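# Move long carton onto raised block; short carton stays upright

## Task

Set the long carton on top of the raised block so that no part of it sticks out past the block's edges and the face that was on top at the start is still on top; the short carton must end up standing upright on the table with its original top face still up.

## Robot and tools

Robot: two arms, left_arm and right_arm. Each carries an identical five-finger right hand, so hand axes and numbers mean the same on both. Calibrated bases: left_arm at (+0.054, +0.678, +0.043) m, right_arm at (-0.005, -0.630, +0.043) m, both nearly unrotated.

Scene frame: origin at table-top height, halfway between the arms. +x runs out over the table, +z is up, and left_arm sits on the +y side. These names do not match image left and right. Reported hand positions (m), orientations (quat wxyz) and velocities (m/s, rad/s) use this frame.

Hand point: a spot fixed to the palm, 0.15 m out from the wrist flange along the fingers and 0.05 m in front of the palm. Its +z runs along the straight fingers, +y points out of the palm, and +x runs across the palm away from the thumb. Straight fingers reach about 0.06 to 0.07 m past it. When the hand is level, the wrist can hang 0.13 to 0.25 m lower and hit the table first. A bracket on the little-finger side can also strike things.

The 28-number row, all values in [-1, 1]: left arm dx, dy, dz, rx, ry, rz, then left hand little, ring, middle, index, thumb_bend, thumb_turn, force_limit, speed; then the same 14 for the right arm. Pose numbers are offsets, not poses. They are measured along the arm's own Hand target axes, starting from the Hand target as it stood when the action or move began. 1.0 equals 0.6 m of travel or 180 degrees of turn. rx, ry, rz form a single rotation vector. Six zeros mean return to or hold the Hand target. Offsets accumulate across calls: sending the same offset twice moves twice.

Hand numbers are absolute targets. Fingers: +1 straight, -1 curled. thumb_bend: +1 straight, -1 fully bent. thumb_turn: +1 beside the palm, -1 in front of it, opposite the fingers. force_limit maps -1..+1 to about 0..10 N at the fingertip, or 15 N for the two thumb motors. speed runs from near zero at -1 to full speed at +0.48 and stays full above that. No value means unchanged. To keep a hand as it is, resend the last eight numbers you sent it. If you have sent none yet, send hand_measured plus hand_force_limit and hand_speed.

Grasping: with the thumb turned in front, the hand can hold objects about 0.035 to 0.065 m thick. For a gentle grip, close with speed -0.94 or below. To grip harder, raise force_limit and send a target more closed than hand_measured. To loosen, send one more open than hand_measured.

Tools:
- execute_actions(actions, cameras): actions is a list of actions. Each action is a table of up to 15 rows of 28 numbers, one row per 1/30 s step. A short table repeats its last row. Every row counts from the pose at the start of that action. An empty list returns images.
- move(target, speed, blend, stop_force, zero, blocking, cameras): target is one 28-number row, or a list of up to 15 rows. Every row is an offset from the same starting Hand targets. speed is path top speed in m/s, 0.002 to 3.2, default 0.25; turning is capped at twice that in rad/s. blend is a corner-rounding radius in m. stop_force, 4 to 120 N, ends an arm's path when its wrist sensor feels that much push. Do not use it when the hand turns, or when backing off a contact. zero (default true) re-zeros before the move. blocking=false returns early and cannot be combined with stop_force. Moves last 0.5 to 10 s and do not avoid obstacles.
- wait(seconds 0 to 10), stop(), zoom_image(camera cam_head_left/cam_head_right/cam_high, region [x0,y0,x1,y1] in pixels, at most 504 by 504), show_instructions(), zero_wrist_force(arm), finished_scene(scene 1).

Cameras: cam_head_left, cam_head_right, cam_high, each 896x504.

Results give the following per arm:
- end_effector_position, end_effector_quat_wxyz and velocities.
- Hand target: the last commanded pose after clipping, from which the next offsets count.
- Joint positions and torques.
- hand_measured, hand_stopped_by (moving, target, force, stalled, fault) and hand_load_n. These are in motor order. A lost grip shows as load dropping to about 0.
- Wrist force and torque along the hand's axes, plus the peak since the last shown reading.

A move adds a 'move:' line giving an ending (done, off_target, moving, held, fault) and the limits that acted (paced, held). The hand often stops a little short of Hand target; send the missing distance as an offset. Orientation commands are clipped to within 32 degrees of the current orientation at each step.

Cautions:
- An outside force of about 150 N, or joint contact torque at its limit, freezes the arm for 10 s. Limits are 297 N m for shoulder pan and lift, 135 N m for elbow, and about 42 to 44 N m for the wrists.
- Arms are stiff. Aiming slightly past a firm contact can fault, and fast touches hit harder.
- Keep the arms and hands apart, since contact between them can end the scene.
- Avoid paths near an arm's own base.
- Do not drop or fling cartons, and nothing may leave the table.
- Loaded or stretched arms heat up; a motor at 85 °C brakes the arm.
- Loose objects may occasionally be nudged by outside pushes.

Each tool is called as name(argument=value, ...) on one line, values as JSON.

Reference images:

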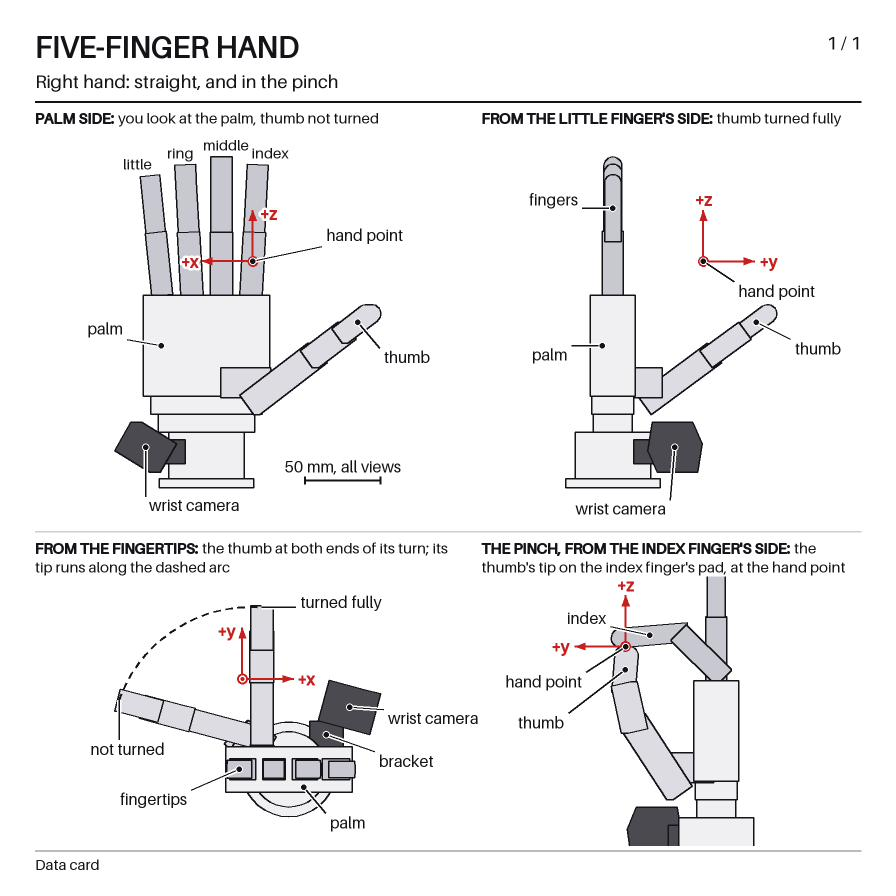

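## Session

execute_actions(actions=[])

Scene clock: 0.00 s.
left_arm: end_effector_position=(+0.4315, +0.6525, +0.2433) hand_measured=(+1.000, +1.000, +1.000, +1.000, +1.000, +1.000) hand_load_n=(+0.0, +0.0, +0.0, -0.5, +0.0, +0.0) hand_stopped_by=(target, target, target, target, target, target) hand_force_limit=0.00 hand_speed=-0.80 end_effector_quat_wxyz=(-0.064, +0.972, +0.084, -0.212) | right_arm: end_effector_position=(+0.3889, +0.1413, +0.2758) hand_measured=(+1.000, +1.000, +1.000, +1.000, +1.000, +1.000) hand_load_n=(+0.0, +0.0, +0.0, +0.0, +0.0, +0.0) hand_stopped_by=(target, target, target, target, target, target) hand_force_limit=0.00 hand_speed=-0.80 end_effector_quat_wxyz=(-0.028, +0.686, +0.726, -0.038)
Joint positions: left_arm=[-0.298 -1.3 2.037 1.277 1.619 1.09] | right_arm=[0.97 -0.807 1.033 1.413 1.504 0.895]
Joint velocities: within noise
Joint torques (N m): no reading
Motor temperatures (°C): left_arm=[36 33 30 37 41 40] | right_arm=[33 35 38 40 44 37]
Wrist force (N): no reading
Wrist torque (N m): no reading
Wrist force, peak (N): no reading
Hand target: left_arm +0.4315, +0.6525, +0.2433; -0.064, +0.972, +0.084, -0.212 | right_arm +0.3889, +0.1413, +0.2758; -0.028, +0.686, +0.726, -0.038

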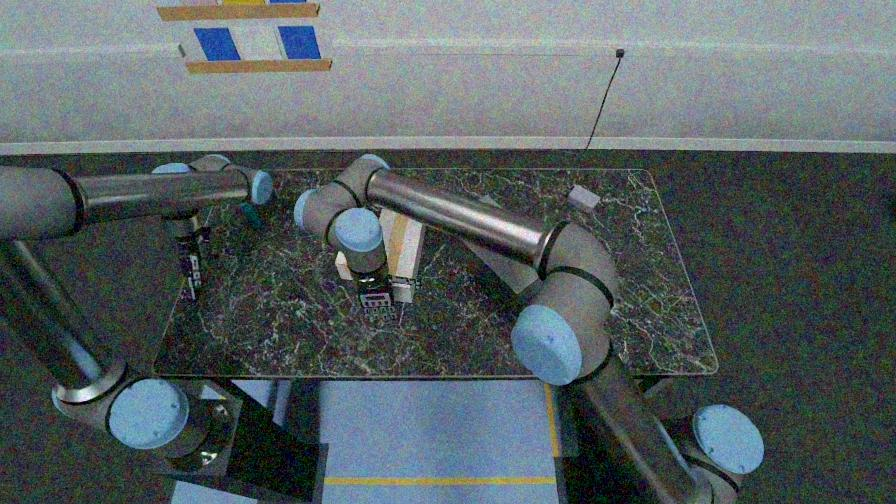

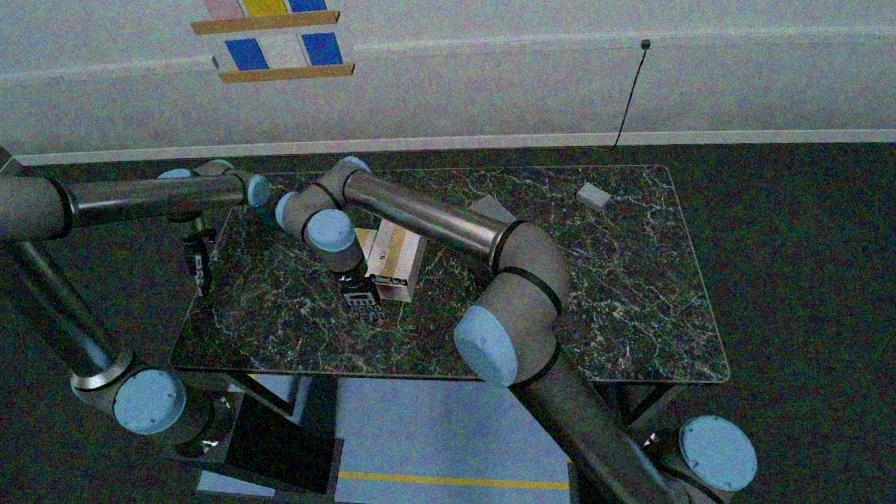

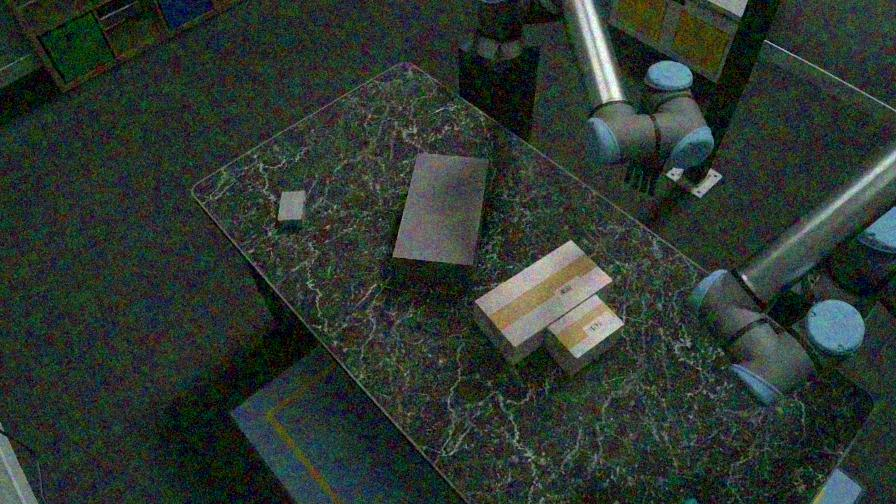

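zoom_image(camera="cam_high", region=[392, 0, 896, 504])

zoom_image(camera="cam_head_right", region=[200, 140, 550, 400])

zoom_image(camera="cam_head_left", region=[150, 140, 650, 400])

zoom_image(camera="cam_high", region=[180, 130, 660, 400])

Scaled by 1.000.

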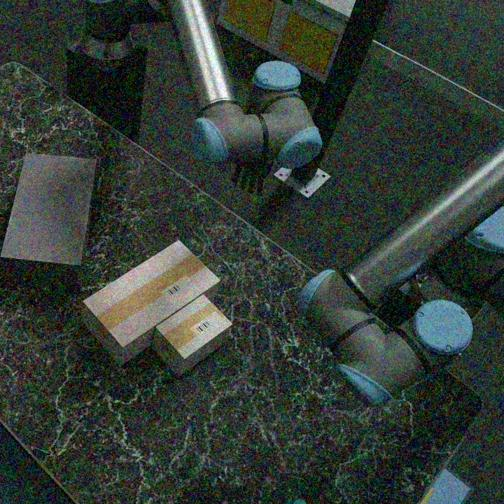

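Scaled by 1.440 from the camera's 896x504 image, which has a finer 1280x720 frame.

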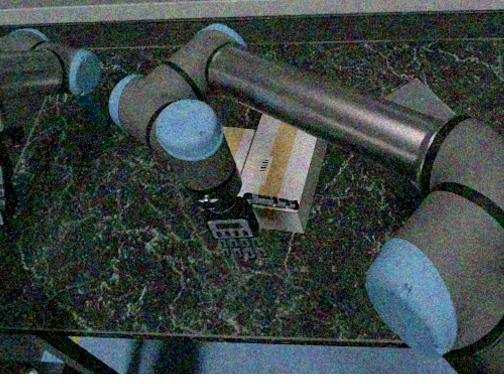

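Scaled by 1.008 from the camera's 896x504 image, which has a finer 1280x720 frame.

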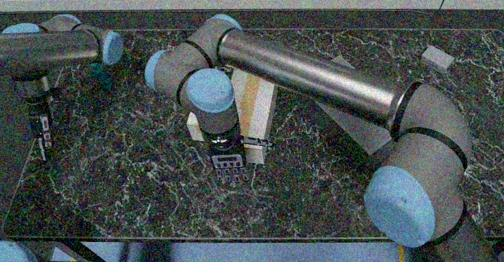

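Scaled by 1.050 from the camera's 896x504 image, which has a finer 1280x720 frame.

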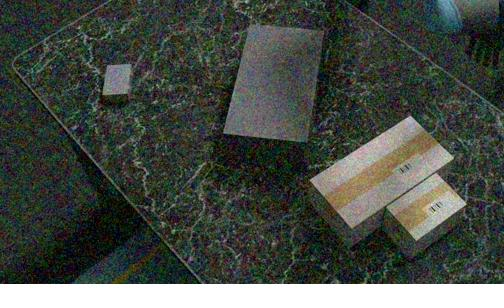

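move(target=[0,0,0,0,0,0,1,1,1,1,1,1,0,-0.8,-0.908,-0.241,-0.218,0,0,0,1,1,1,1,1,1,0,-0.8], cameras=["all"])

Scene clock: 101.87 s.
left_arm: end_effector_position=(+0.4315, +0.6525, +0.2433) hand_measured=(+1.000, +1.000, +1.000, +1.000, +1.000, +1.000) hand_load_n=(+0.0, +0.0, +0.0, +0.0, +0.0, +0.0) hand_stopped_by=(target, target, target, target, target, target) hand_force_limit=0.00 hand_speed=-0.80 end_effector_quat_wxyz=(-0.064, +0.972, +0.084, -0.212) | right_arm: end_effector_position=(+0.2880, -0.4083, +0.4256) hand_measured=(+1.000, +1.000, +1.000, +1.000, +1.000, +1.000) hand_load_n=(+0.0, +0.0, +0.0, +0.0, +0.0, +0.0) hand_stopped_by=(target, target, target, target, target, target) hand_force_limit=0.00 hand_speed=-0.80 end_effector_quat_wxyz=(-0.028, +0.686, +0.726, -0.038)
Joint positions: left_arm=[-0.298 -1.3 2.037 1.277 1.619 1.09] | right_arm=[0.292 -1.768 2.014 1.419 1.561 0.218]
Joint torques (N m): left_arm=[0.36 -46.31 -25.98 4.56 0.24 0.36] | right_arm=[-15.37 -35.28 -24.79 7.27 -0.86 -2.09]
Wrist force (N): left_arm=[0.1 0.0 0.1] | right_arm=[0.6 0.7 -0.1]
Wrist torque (N m): left_arm=[0.00 -0.02 0.00] | right_arm=[0.07 -0.08 0.10]
Wrist force, peak (N): left_arm=[0.3 -0.2 -0.5] | right_arm=[1.2 0.7 0.2]
Hand target: left_arm +0.4315, +0.6525, +0.2433; -0.064, +0.972, +0.084, -0.212 | right_arm +0.2880, -0.4084, +0.4256; -0.028, +0.686, +0.726, -0.038
Off the commanded pose: left_arm 0.000 m, 0 deg | right_arm 0.000 m, 0 deg.
move: done

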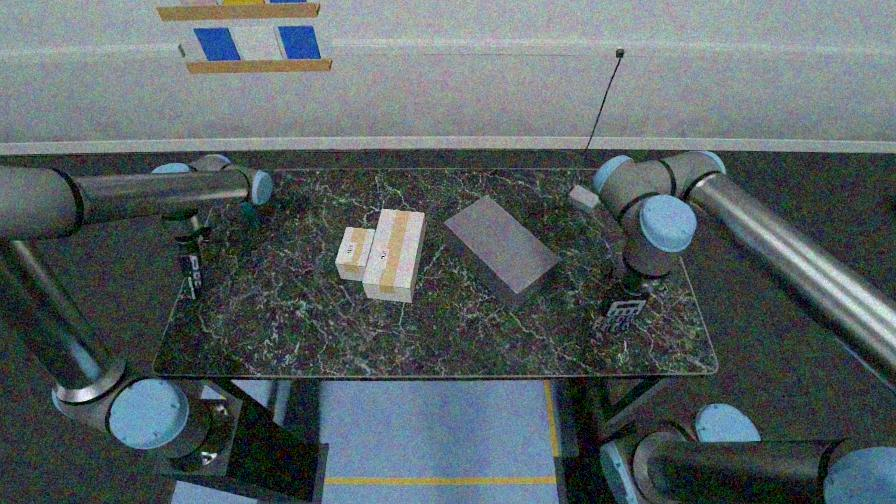

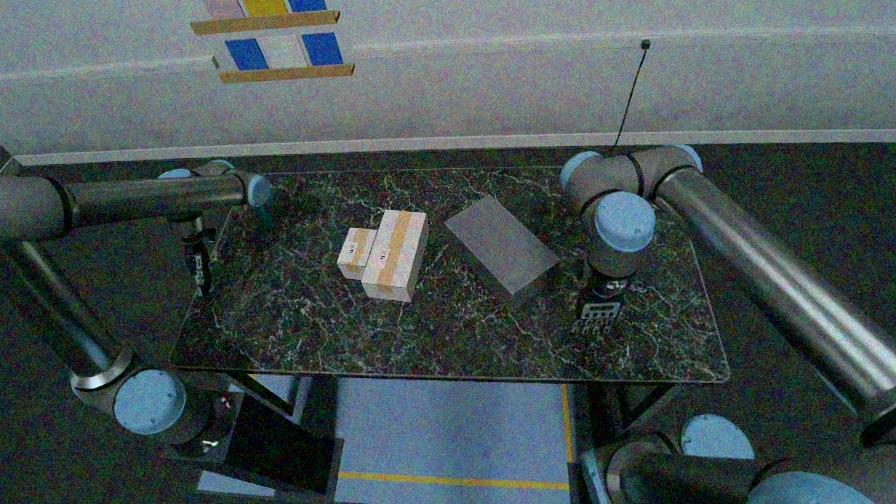

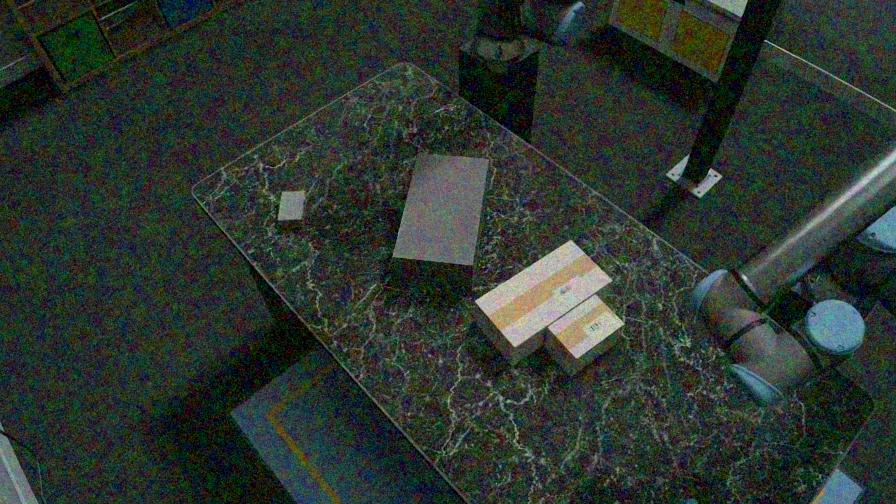

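zoom_image(camera="cam_head_left", region=[320, 180, 580, 326])

zoom_image(camera="cam_head_right", region=[320, 180, 580, 326])

zoom_image(camera="cam_high", region=[380, 140, 640, 400])

Scaled by 1.938 from the camera's 896x504 image, which has a finer 1280x720 frame.

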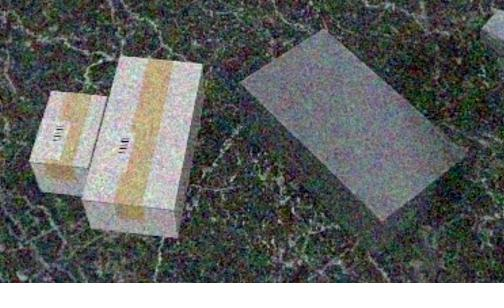

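Scaled by 1.938 from the camera's 896x504 image, which has a finer 1280x720 frame.

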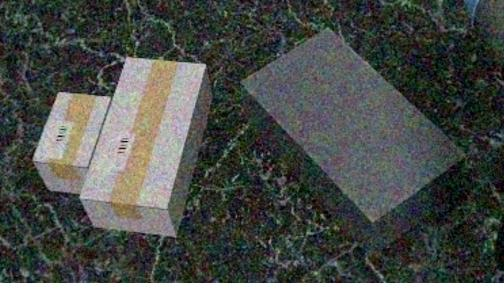

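Scaled by 1.938 from the camera's 896x504 image, which has a finer 1280x720 frame.

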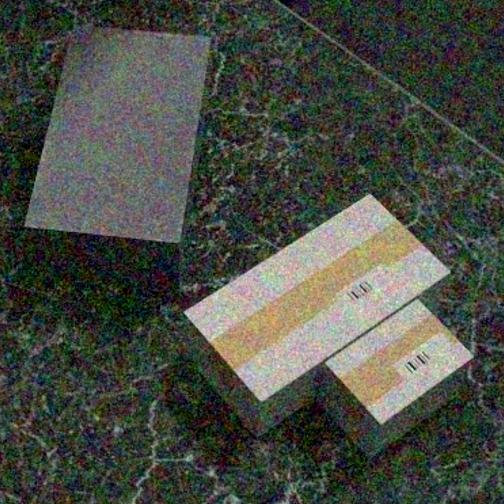

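move(target=[[0.0787,-0.1603,0,0.1109,0.0579,0,1,1,1,1,1,1,0,-0.8,0.1715,-0.0382,-0.0062,0.0271,0.122,0,1,1,1,1,1,1,0,-0.8],[0.1525,-0.3117,-0.0693,0.2218,0.1158,0,1,1,1,1,1,1,0,-0.8,0.3278,-0.0727,-0.0793,0.0543,0.244,0,1,1,1,1,1,1,0,-0.8],[0.2097,-0.4313,-0.1985,0.3326,0.1736,0,1,1,1,1,1,1,0,-0.8,0.4448,-0.0987,-0.2080,0.0814,0.366,0,1,1,1,1,1,1,0,-0.8],[0.2410,-0.5013,-0.3697,0.4435,0.2315,0,1,1,1,1,1,1,0,-0.8,0.5048,-0.1120,-0.3728,0.1085,0.488,0,1,1,1,1,1,1,0,-0.8],[0.2410,-0.5113,-0.5578,0.5544,0.2894,0,1,1,1,1,1,1,0,-0.8,0.4988,-0.1107,-0.5487,0.1356,0.61,0,1,1,1,1,1,1,0,-0.8],[0.2088,-0.4597,-0.7360,0.6653,0.3473,0,1,1,1,1,1,1,0,-0.8,0.4275,-0.0947,-0.7087,0.1628,0.732,0,1,1,1,1,1,1,0,-0.8],[0.1490,-0.3550,-0.8783,0.7761,0.4051,0,1,1,1,1,1,1,0,-0.8,0.3018,-0.0668,-0.8285,0.1899,0.854,0,1,1,1,1,1,1,0,-0.8],[0.0700,-0.2133,-0.9647,0.886,0.462,0,1,1,1,1,1,1,0,-0.8,0.1410,-0.0310,-0.8900,0.217,0.975,0,1,1,1,1,1,1,0,-0.8]], speed=0.6, blend=0.03, cameras=["all"])

Scene clock: 811.50 s.
left_arm: end_effector_position=(+0.6958, +0.7346, +0.7692) hand_measured=(+1.000, +1.000, +1.000, +1.000, +1.000, +1.000) hand_load_n=(-0.5, +0.0, +0.0, +0.0, +0.0, +0.0) hand_stopped_by=(target, target, target, target, target, target) hand_force_limit=0.00 hand_speed=-0.80 end_effector_quat_wxyz=(+0.901, -0.043, +0.217, -0.374) | right_arm: end_effector_position=(+0.3144, -0.3161, +0.9580) hand_measured=(+1.000, +1.000, +1.000, +1.000, +1.000, +1.000) hand_load_n=(+0.0, +0.0, +0.0, +0.0, +0.0, +0.0) hand_stopped_by=(target, target, target, target, target, target) hand_force_limit=0.00 hand_speed=-0.80 end_effector_quat_wxyz=(+0.858, -0.032, +0.034, -0.512)
Joint positions: left_arm=[-0.3 -1.359 2.002 1.371 -1.519 1.092] | right_arm=[0.289 -1.768 2.014 1.419 -1.576 0.222]
Joint torques (N m): left_arm=[10.03 -58.65 -41.16 5.32 -2.14 -1.41] | right_arm=[14.46 -34.08 -47.22 6.94 -1.84 -1.84]
Wrist force (N): left_arm=[0.1 -0.2 -0.7] | right_arm=[0.6 0.4 2.3]
Wrist torque (N m): left_arm=[0.15 -0.61 0.12] | right_arm=[0.21 -0.30 0.13]
Wrist force, peak (N): left_arm=[0.5 -1.0 -1.0] | right_arm=[3.0 0.0 1.3]
Hand target: left_arm +0.6958, +0.7346, +0.7692; +0.901, -0.042, +0.217, -0.374 | right_arm +0.3144, -0.3162, +0.9580; +0.858, -0.032, +0.034, -0.512
Off the commanded pose: left_arm 0.000 m, 0 deg | right_arm 0.000 m, 0 deg.
move: done

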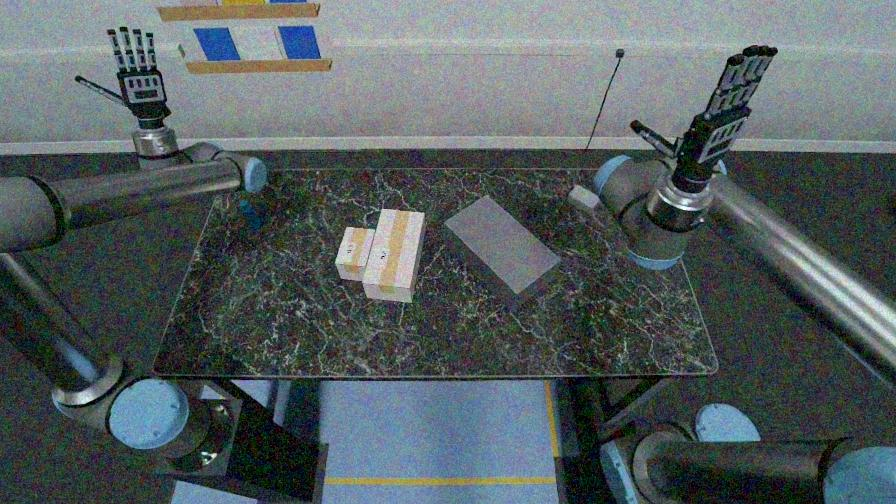

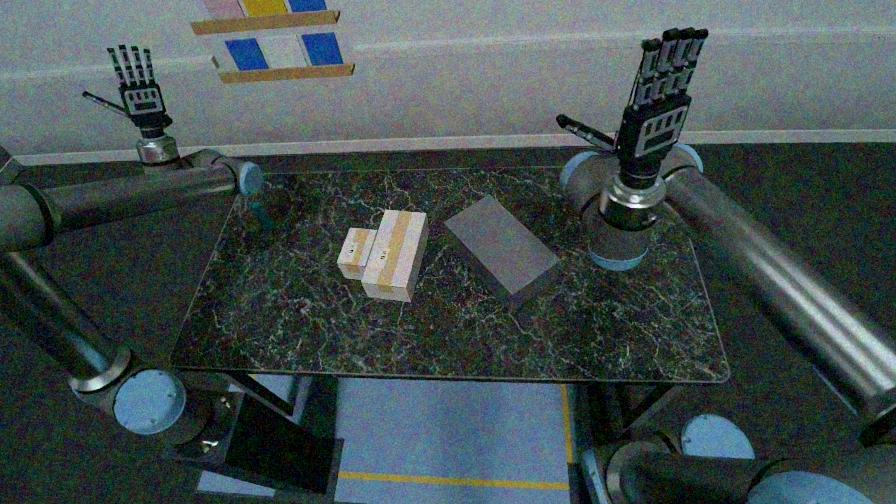

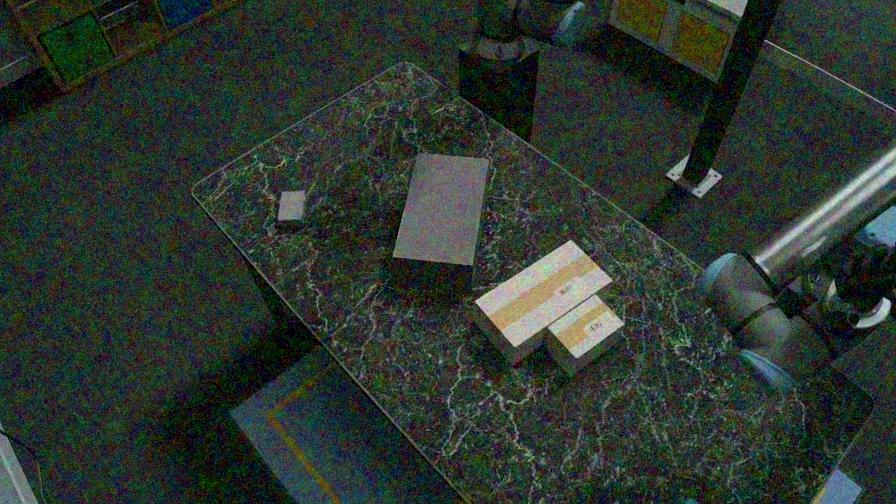

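move(target=[[0.1607,0.0808,0.0430,-0.0565,0.1089,0.0061,1,1,1,1,1,1,0,-0.8,0.0435,0.1937,0.0065,-0.1353,0.0305,-0.0007,1,1,1,1,1,1,0,-0.8],[0.3223,0.1665,0.0152,-0.1130,0.2178,0.0123,1,1,1,1,1,1,0,-0.8,0.0842,0.3718,-0.0713,-0.2705,0.061,-0.0014,1,1,1,1,1,1,0,-0.8],[0.4612,0.2438,-0.0792,-0.1694,0.3267,0.0184,1,1,1,1,1,1,0,-0.8,0.1140,0.5012,-0.2188,-0.4058,0.0915,-0.0021,1,1,1,1,1,1,0,-0.8],[0.5565,0.3017,-0.2255,-0.2257,0.4351,0.0245,1,1,1,1,1,1,0,-0.8,0.1278,0.5577,-0.4087,-0.5411,0.122,-0.0028,1,1,1,1,1,1,0,-0.8],[0.5953,0.3318,-0.4038,-0.2821,0.5440,0.0307,1,1,1,1,1,1,0,-0.8,0.1227,0.5308,-0.6053,-0.6764,0.1525,-0.0035,1,1,1,1,1,1,0,-0.8],[0.5710,0.3297,-0.5872,-0.3386,0.6529,0.0368,1,1,1,1,1,1,0,-0.8,0.0998,0.4255,-0.7722,-0.8116,0.183,-0.0042,1,1,1,1,1,1,0,-0.8],[0.4877,0.2955,-0.7487,-0.3951,0.7618,0.0429,1,1,1,1,1,1,0,-0.8,0.0633,0.2615,-0.8780,-0.9469,0.2135,-0.0049,1,1,1,1,1,1,0,-0.8]], speed=0.6, blend=0.03, cameras=["cam_head_left"])

Scene clock: 891.33 s.
left_arm: end_effector_position=(+0.8053, +0.6975, +0.2166) hand_measured=(+1.000, +1.000, +1.000, +1.000, +1.000, +1.000) hand_load_n=(+0.0, +0.0, +0.0, +0.0, +0.0, +0.0) hand_stopped_by=(target, target, target, target, target, target) hand_force_limit=0.00 hand_speed=-0.80 end_effector_quat_wxyz=(+0.009, -0.079, +0.997, +0.022) | right_arm: end_effector_position=(+0.4215, -0.2858, +0.4185) hand_measured=(+1.000, +1.000, +1.000, +1.000, +1.000, +1.000) hand_load_n=(+0.0, +0.0, +0.0, +0.0, +0.0, +0.5) hand_stopped_by=(target, target, target, target, target, target) hand_force_limit=0.00 hand_speed=-0.80 end_effector_quat_wxyz=(+0.002, +0.725, -0.689, +0.002)
Joint positions: left_arm=[-0.299 -1.357 1.999 4.071 -1.523 1.092] | right_arm=[0.289 -1.766 2.012 4.468 -1.575 0.222]
Joint torques (N m): left_arm=[-12.98 -38.89 -48.33 -2.27 -1.9 -0.85] | right_arm=[-15.48 -7.19 -32.79 -1.3 -0.98 -1.83]
Wrist force (N): left_arm=[0.0 0.2 -0.6] | right_arm=[0.6 0.4 -0.3]
Wrist torque (N m): left_arm=[-0.04 0.11 0.20] | right_arm=[0.08 -0.12 0.02]
Wrist force, peak (N): left_arm=[-0.8 -0.4 -1.0] | right_arm=[0.8 -0.8 2.8]
Hand target: left_arm +0.8053, +0.6975, +0.2165; +0.009, -0.079, +0.997, +0.022 | right_arm +0.4214, -0.2859, +0.4184; +0.002, +0.725, -0.689, +0.001
Off the commanded pose: left_arm 0.000 m, 0 deg | right_arm 0.000 m, 0 deg.
move: done
Images, in order (width x height): cam_head_left 896x504.

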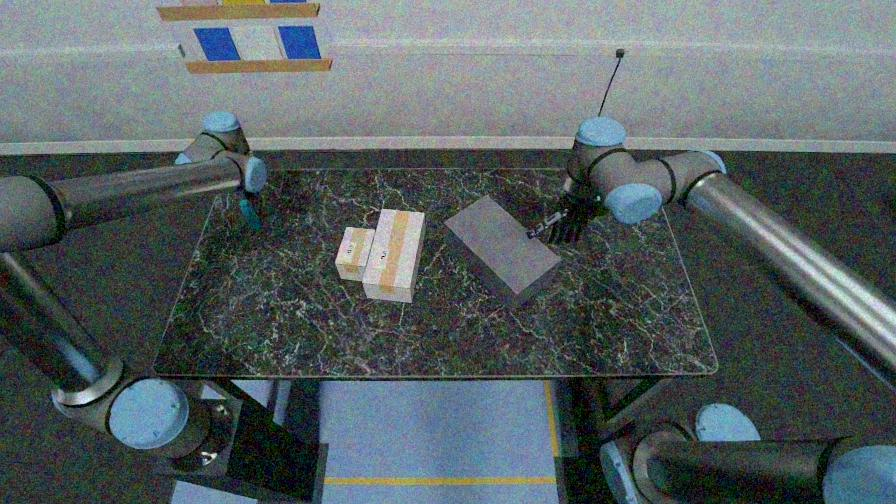

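move(target=[0.442,-0.658,-0.0925,0.0158,-0.0078,0.587,1,1,1,1,1,1,0,-0.8,-0.5543,-0.4783,0.2275,0,0,0.5497,1,1,1,1,1,1,0,-0.8], speed=0.6, cameras=["all"])

Scene clock: 962.77 s.
left_arm: end_effector_position=(+0.6050, +0.2639, +0.2492) hand_measured=(+1.000, +1.000, +1.000, +1.000, +1.000, +1.000) hand_load_n=(+0.0, +0.0, +0.0, +0.0, +0.0, +0.0) hand_stopped_by=(target, target, target, target, target, target) hand_force_limit=0.00 hand_speed=-0.80 end_effector_quat_wxyz=(+0.000, +0.747, +0.665, +0.000) | right_arm: end_effector_position=(+0.6910, +0.0601, +0.2801) hand_measured=(+1.000, +1.000, +1.000, +1.000, +1.000, +1.000) hand_load_n=(+0.0, +0.0, +0.0, +0.0, +0.0, +0.0) hand_stopped_by=(target, target, target, target, target, target) hand_force_limit=0.00 hand_speed=-0.80 end_effector_quat_wxyz=(+0.000, +0.053, +0.999, -0.002)
Joint positions: left_arm=[-0.914 -1.565 2.159 4.118 -1.571 2.322] | right_arm=[0.592 -1.14 1.559 4.296 -1.574 2.251]
Joint torques (N m): left_arm=[-10.75 -26.15 -49.11 -2.01 -1.94 2.67] | right_arm=[15.81 -55.54 -52.45 -1.17 -1.91 2.7]
Wrist force (N): left_arm=[-0.3 -0.2 0.0] | right_arm=[0.3 0.7 0.4]
Wrist torque (N m): left_arm=[-0.12 0.22 0.01] | right_arm=[0.12 -0.06 -0.18]
Wrist force, peak (N): left_arm=[-1.0 0.9 -0.5] | right_arm=[0.0 1.7 0.7]
Hand target: left_arm +0.6050, +0.2638, +0.2492; +0.000, +0.747, +0.665, +0.000 | right_arm +0.6911, +0.0601, +0.2800; +0.000, +0.053, +0.999, -0.002
Off the commanded pose: left_arm 0.000 m, 0 deg | right_arm 0.000 m, 0 deg.
move: done

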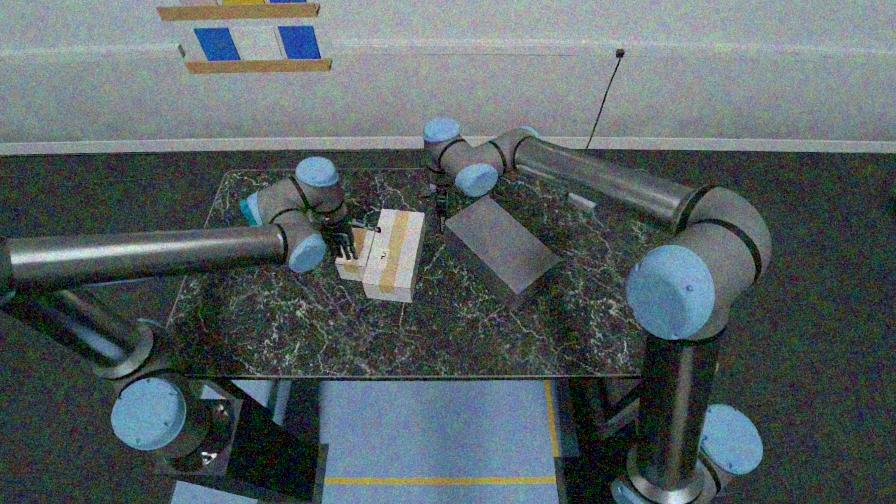

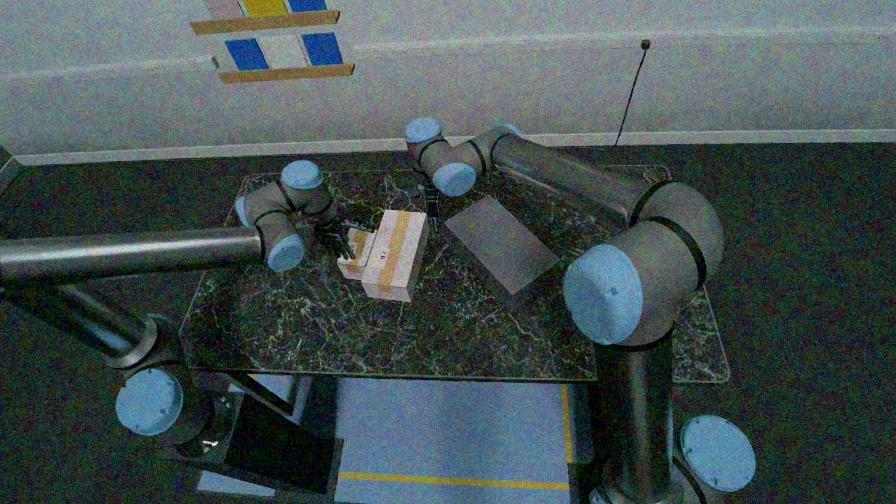

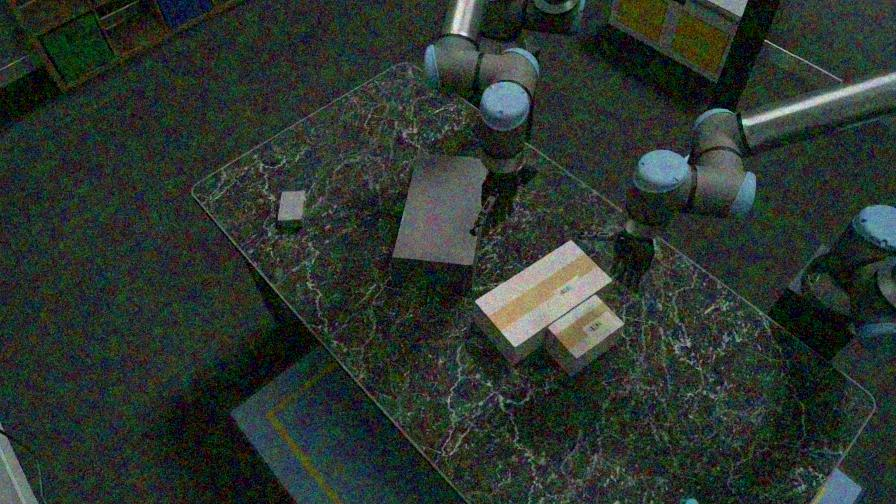

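move(target=[0,0,0.2735,0,0,0,1,1,1,1,1,1,0,-0.8,0,0,0,0,0,0,1,1,1,1,1,1,0,-0.8], speed=0.3, stop_force=8, cameras=["all"])

zoom_image(camera="cam_high", region=[460, 180, 700, 400])

zoom_image(camera="cam_head_left", region=[290, 160, 490, 330])

Scene clock: 974.80 s.
left_arm: end_effector_position=(+0.6050, +0.2639, +0.0851) hand_measured=(+1.000, +1.000, +1.000, +1.000, +1.000, +1.000) hand_load_n=(+0.0, +0.0, +0.0, +0.0, -0.5, +0.0) hand_stopped_by=(target, target, target, target, target, target) hand_force_limit=0.00 hand_speed=-0.80 end_effector_quat_wxyz=(+0.000, +0.747, +0.665, +0.000) | right_arm: end_effector_position=(+0.6911, +0.0601, +0.2800) hand_measured=(+1.000, +1.000, +1.000, +1.000, +1.000, +1.000) hand_load_n=(+0.0, +0.0, +0.0, -0.5, +0.0, +0.0) hand_stopped_by=(target, target, target, target, target, target) hand_force_limit=0.00 hand_speed=-0.80 end_effector_quat_wxyz=(+0.000, +0.053, +0.999, -0.002)
Joint positions: left_arm=[-0.914 -1.329 2.283 3.758 -1.571 2.322] | right_arm=[0.592 -1.139 1.559 4.296 -1.574 2.251]
Joint torques (N m): left_arm=[9.77 -32.3 -16.07 -6.86 1.18 2.62] | right_arm=[14.56 -53.52 -52.33 -0.92 -1.87 2.77]
Wrist force (N): left_arm=[0.1 0.0 0.1] | right_arm=[0.4 0.7 0.4]
Wrist torque (N m): left_arm=[-0.15 0.05 -0.05] | right_arm=[0.12 -0.07 -0.17]
Wrist force, peak (N): left_arm=[0.0 0.4 -1.7] | right_arm=[0.9 0.9 0.4]
Hand target: left_arm +0.6050, +0.2639, +0.0851; +0.000, +0.747, +0.665, +0.000 | right_arm +0.6911, +0.0601, +0.2800; +0.000, +0.053, +0.999, -0.002
Off the commanded pose: left_arm 0.000 m, 0 deg | right_arm 0.000 m, 0 deg.
move: done

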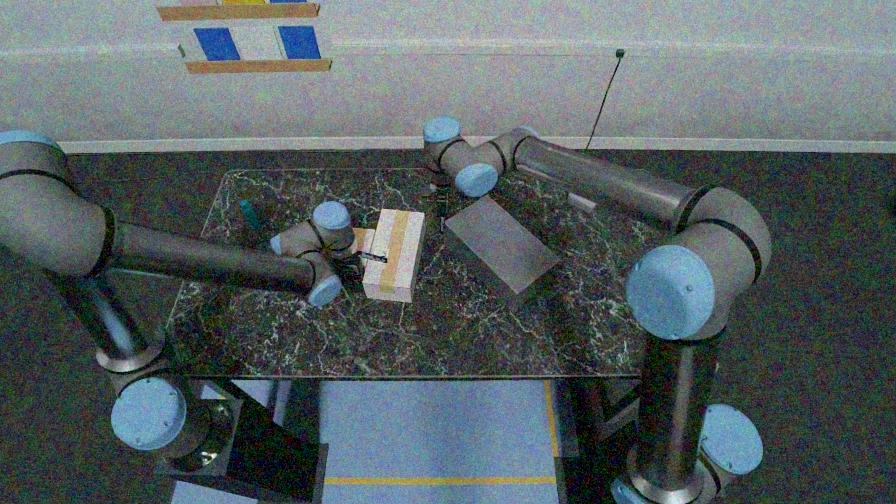

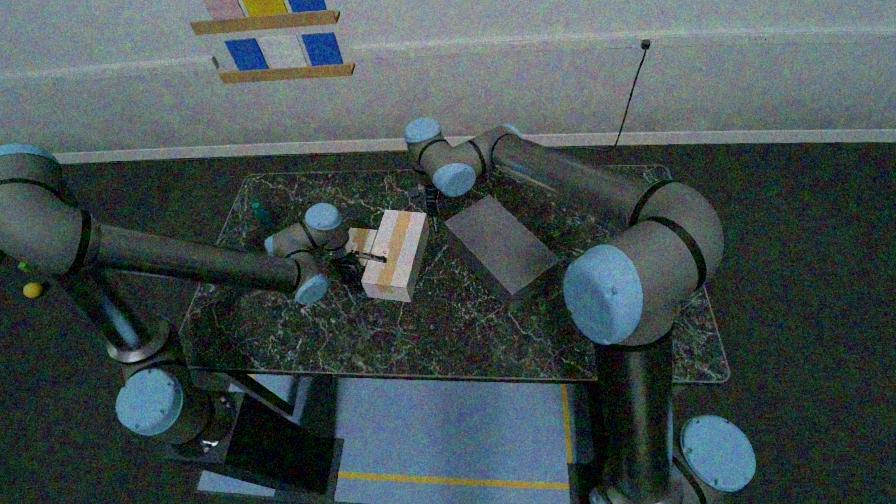

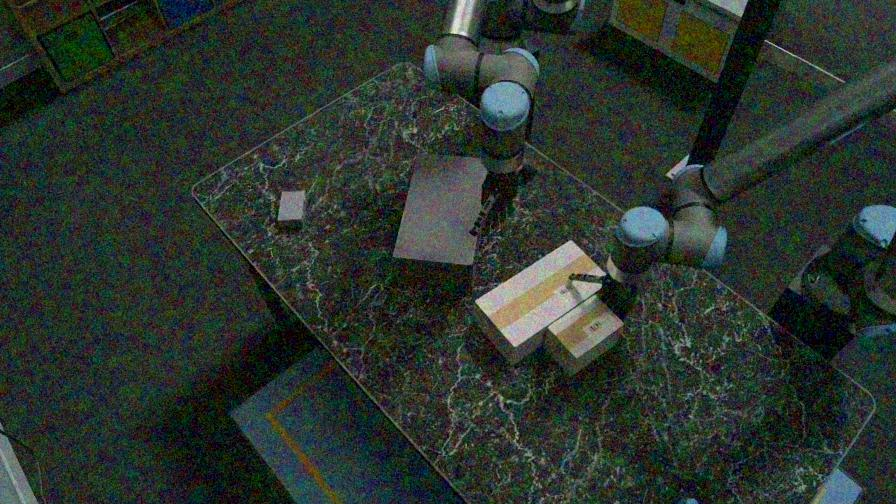

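Scaled by 2.100 from the camera's 896x504 image, which has a finer 1280x720 frame.

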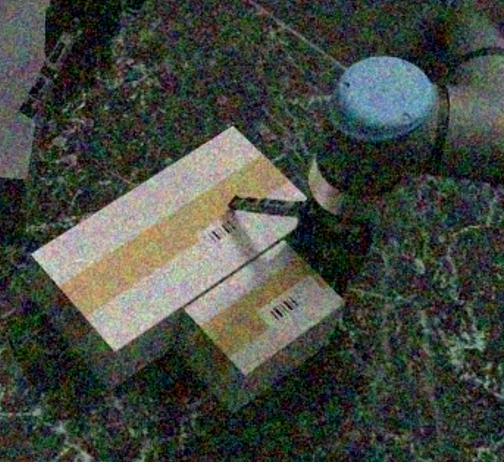

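Scaled by 2.520 from the camera's 896x504 image, which has a finer 1280x720 frame.

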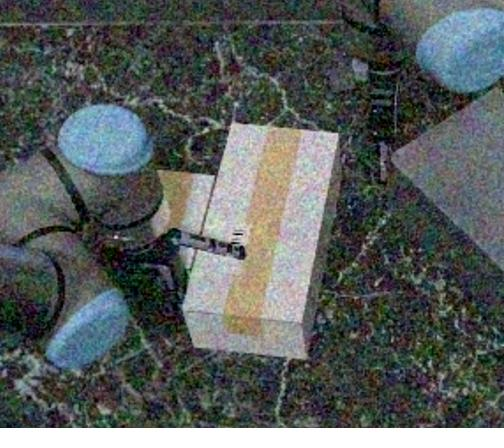

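move(target=[[0,0.0755,0,0,0,0,1,1,1,1,1,1,0,-0.8,0,0,0,0,0,0,1,1,1,1,1,1,0,-0.8],[0.0688,0.3025,0,0,0,0,1,1,1,1,1,1,0,-0.8,0,0,0,0,0,0,1,1,1,1,1,1,0,-0.8]], speed=0.1, stop_force=30, cameras=["all"])

zoom_image(camera="cam_high", region=[400, 180, 640, 400])

zoom_image(camera="cam_head_left", region=[290, 160, 490, 330])

Scene clock: 994.07 s.
left_arm: end_effector_position=(+0.7900, +0.2840, +0.0851) hand_measured=(+1.000, +1.000, +1.000, +1.000, +1.000, +1.000) hand_load_n=(+0.0, +0.0, +0.5, +0.0, -0.5, +0.0) hand_stopped_by=(target, target, target, target, target, target) hand_force_limit=0.00 hand_speed=-0.80 end_effector_quat_wxyz=(+0.000, +0.747, +0.665, +0.000) | right_arm: end_effector_position=(+0.6911, +0.0601, +0.2800) hand_measured=(+1.000, +1.000, +1.000, +1.000, +1.000, +1.000) hand_load_n=(+0.0, +0.0, +0.0, +0.0, +0.0, +0.0) hand_stopped_by=(target, target, target, target, target, target) hand_force_limit=0.00 hand_speed=-0.80 end_effector_quat_wxyz=(+0.000, +0.053, +0.999, -0.002)
Joint positions: left_arm=[-0.692 -1.148 2 3.86 -1.57 2.545] | right_arm=[0.592 -1.139 1.559 4.296 -1.574 2.251]
Joint torques (N m): left_arm=[12.03 -50.82 -42.69 -2.21 -0.99 2.28] | right_arm=[15.53 -54.3 -52.09 -1.04 -1.87 2.76]
Wrist force (N): left_arm=[0.0 -0.6 -1.2] | right_arm=[0.4 0.9 0.4]
Wrist torque (N m): left_arm=[0.02 0.07 -0.02] | right_arm=[0.16 -0.07 -0.17]
Wrist force, peak (N): left_arm=[-0.7 -1.8 -0.2] | right_arm=[0.8 1.2 0.4]
Hand target: left_arm +0.7900, +0.2840, +0.0851; +0.000, +0.747, +0.665, +0.000 | right_arm +0.6911, +0.0601, +0.2800; +0.000, +0.053, +0.999, -0.002
Off the commanded pose: left_arm 0.000 m, 0 deg | right_arm 0.000 m, 0 deg.
move: done

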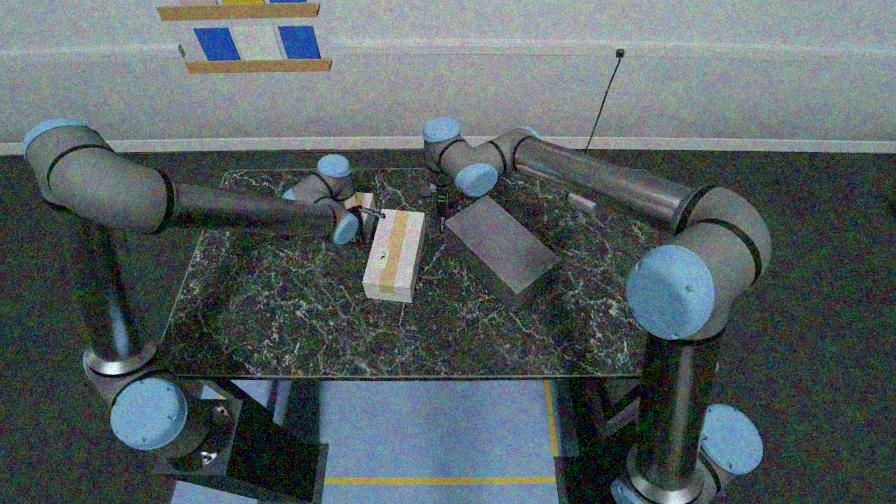

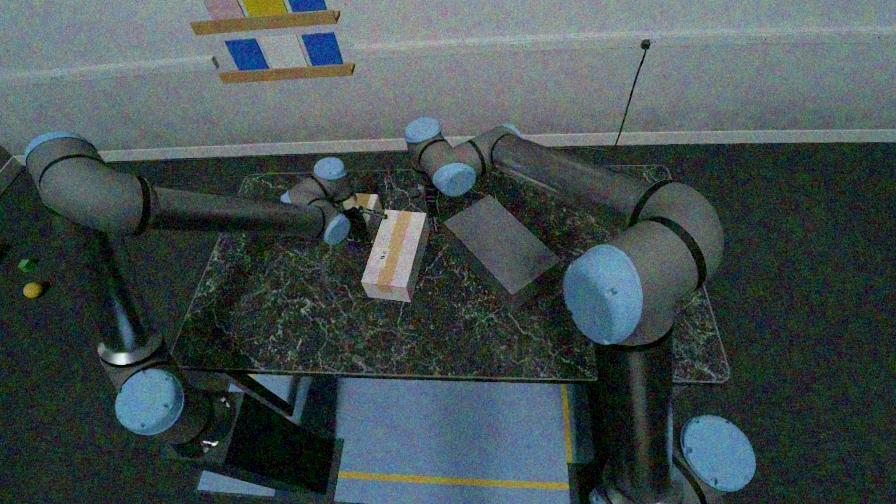

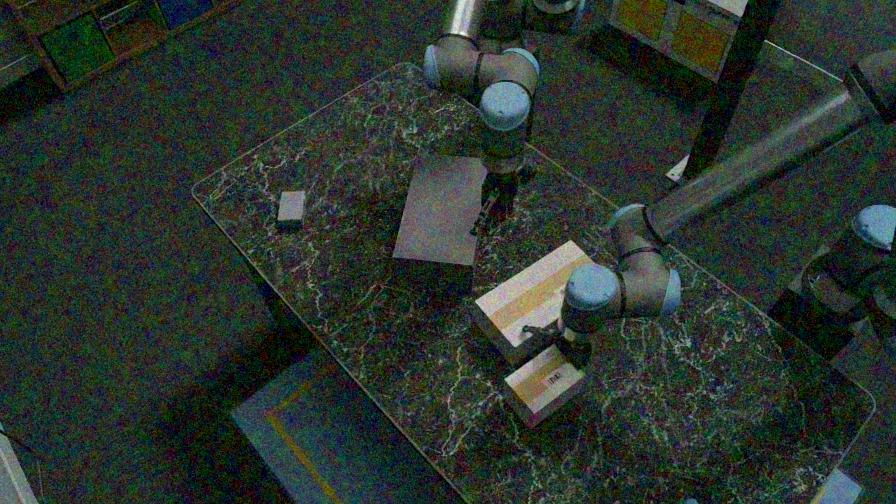

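Scaled by 2.100 from the camera's 896x504 image, which has a finer 1280x720 frame.

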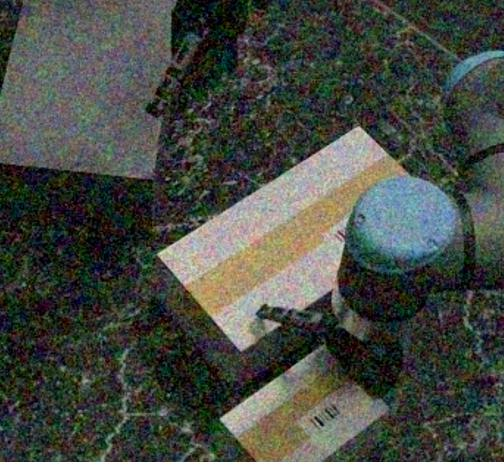

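Scaled by 2.520 from the camera's 896x504 image, which has a finer 1280x720 frame.

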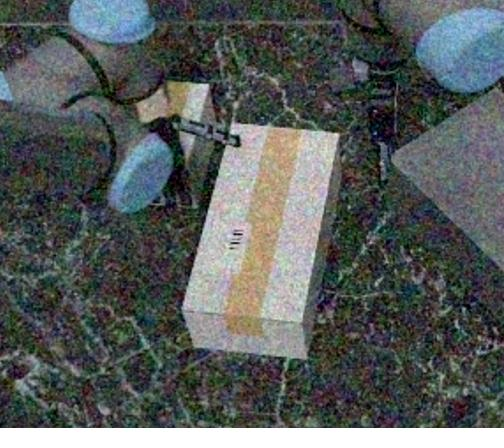

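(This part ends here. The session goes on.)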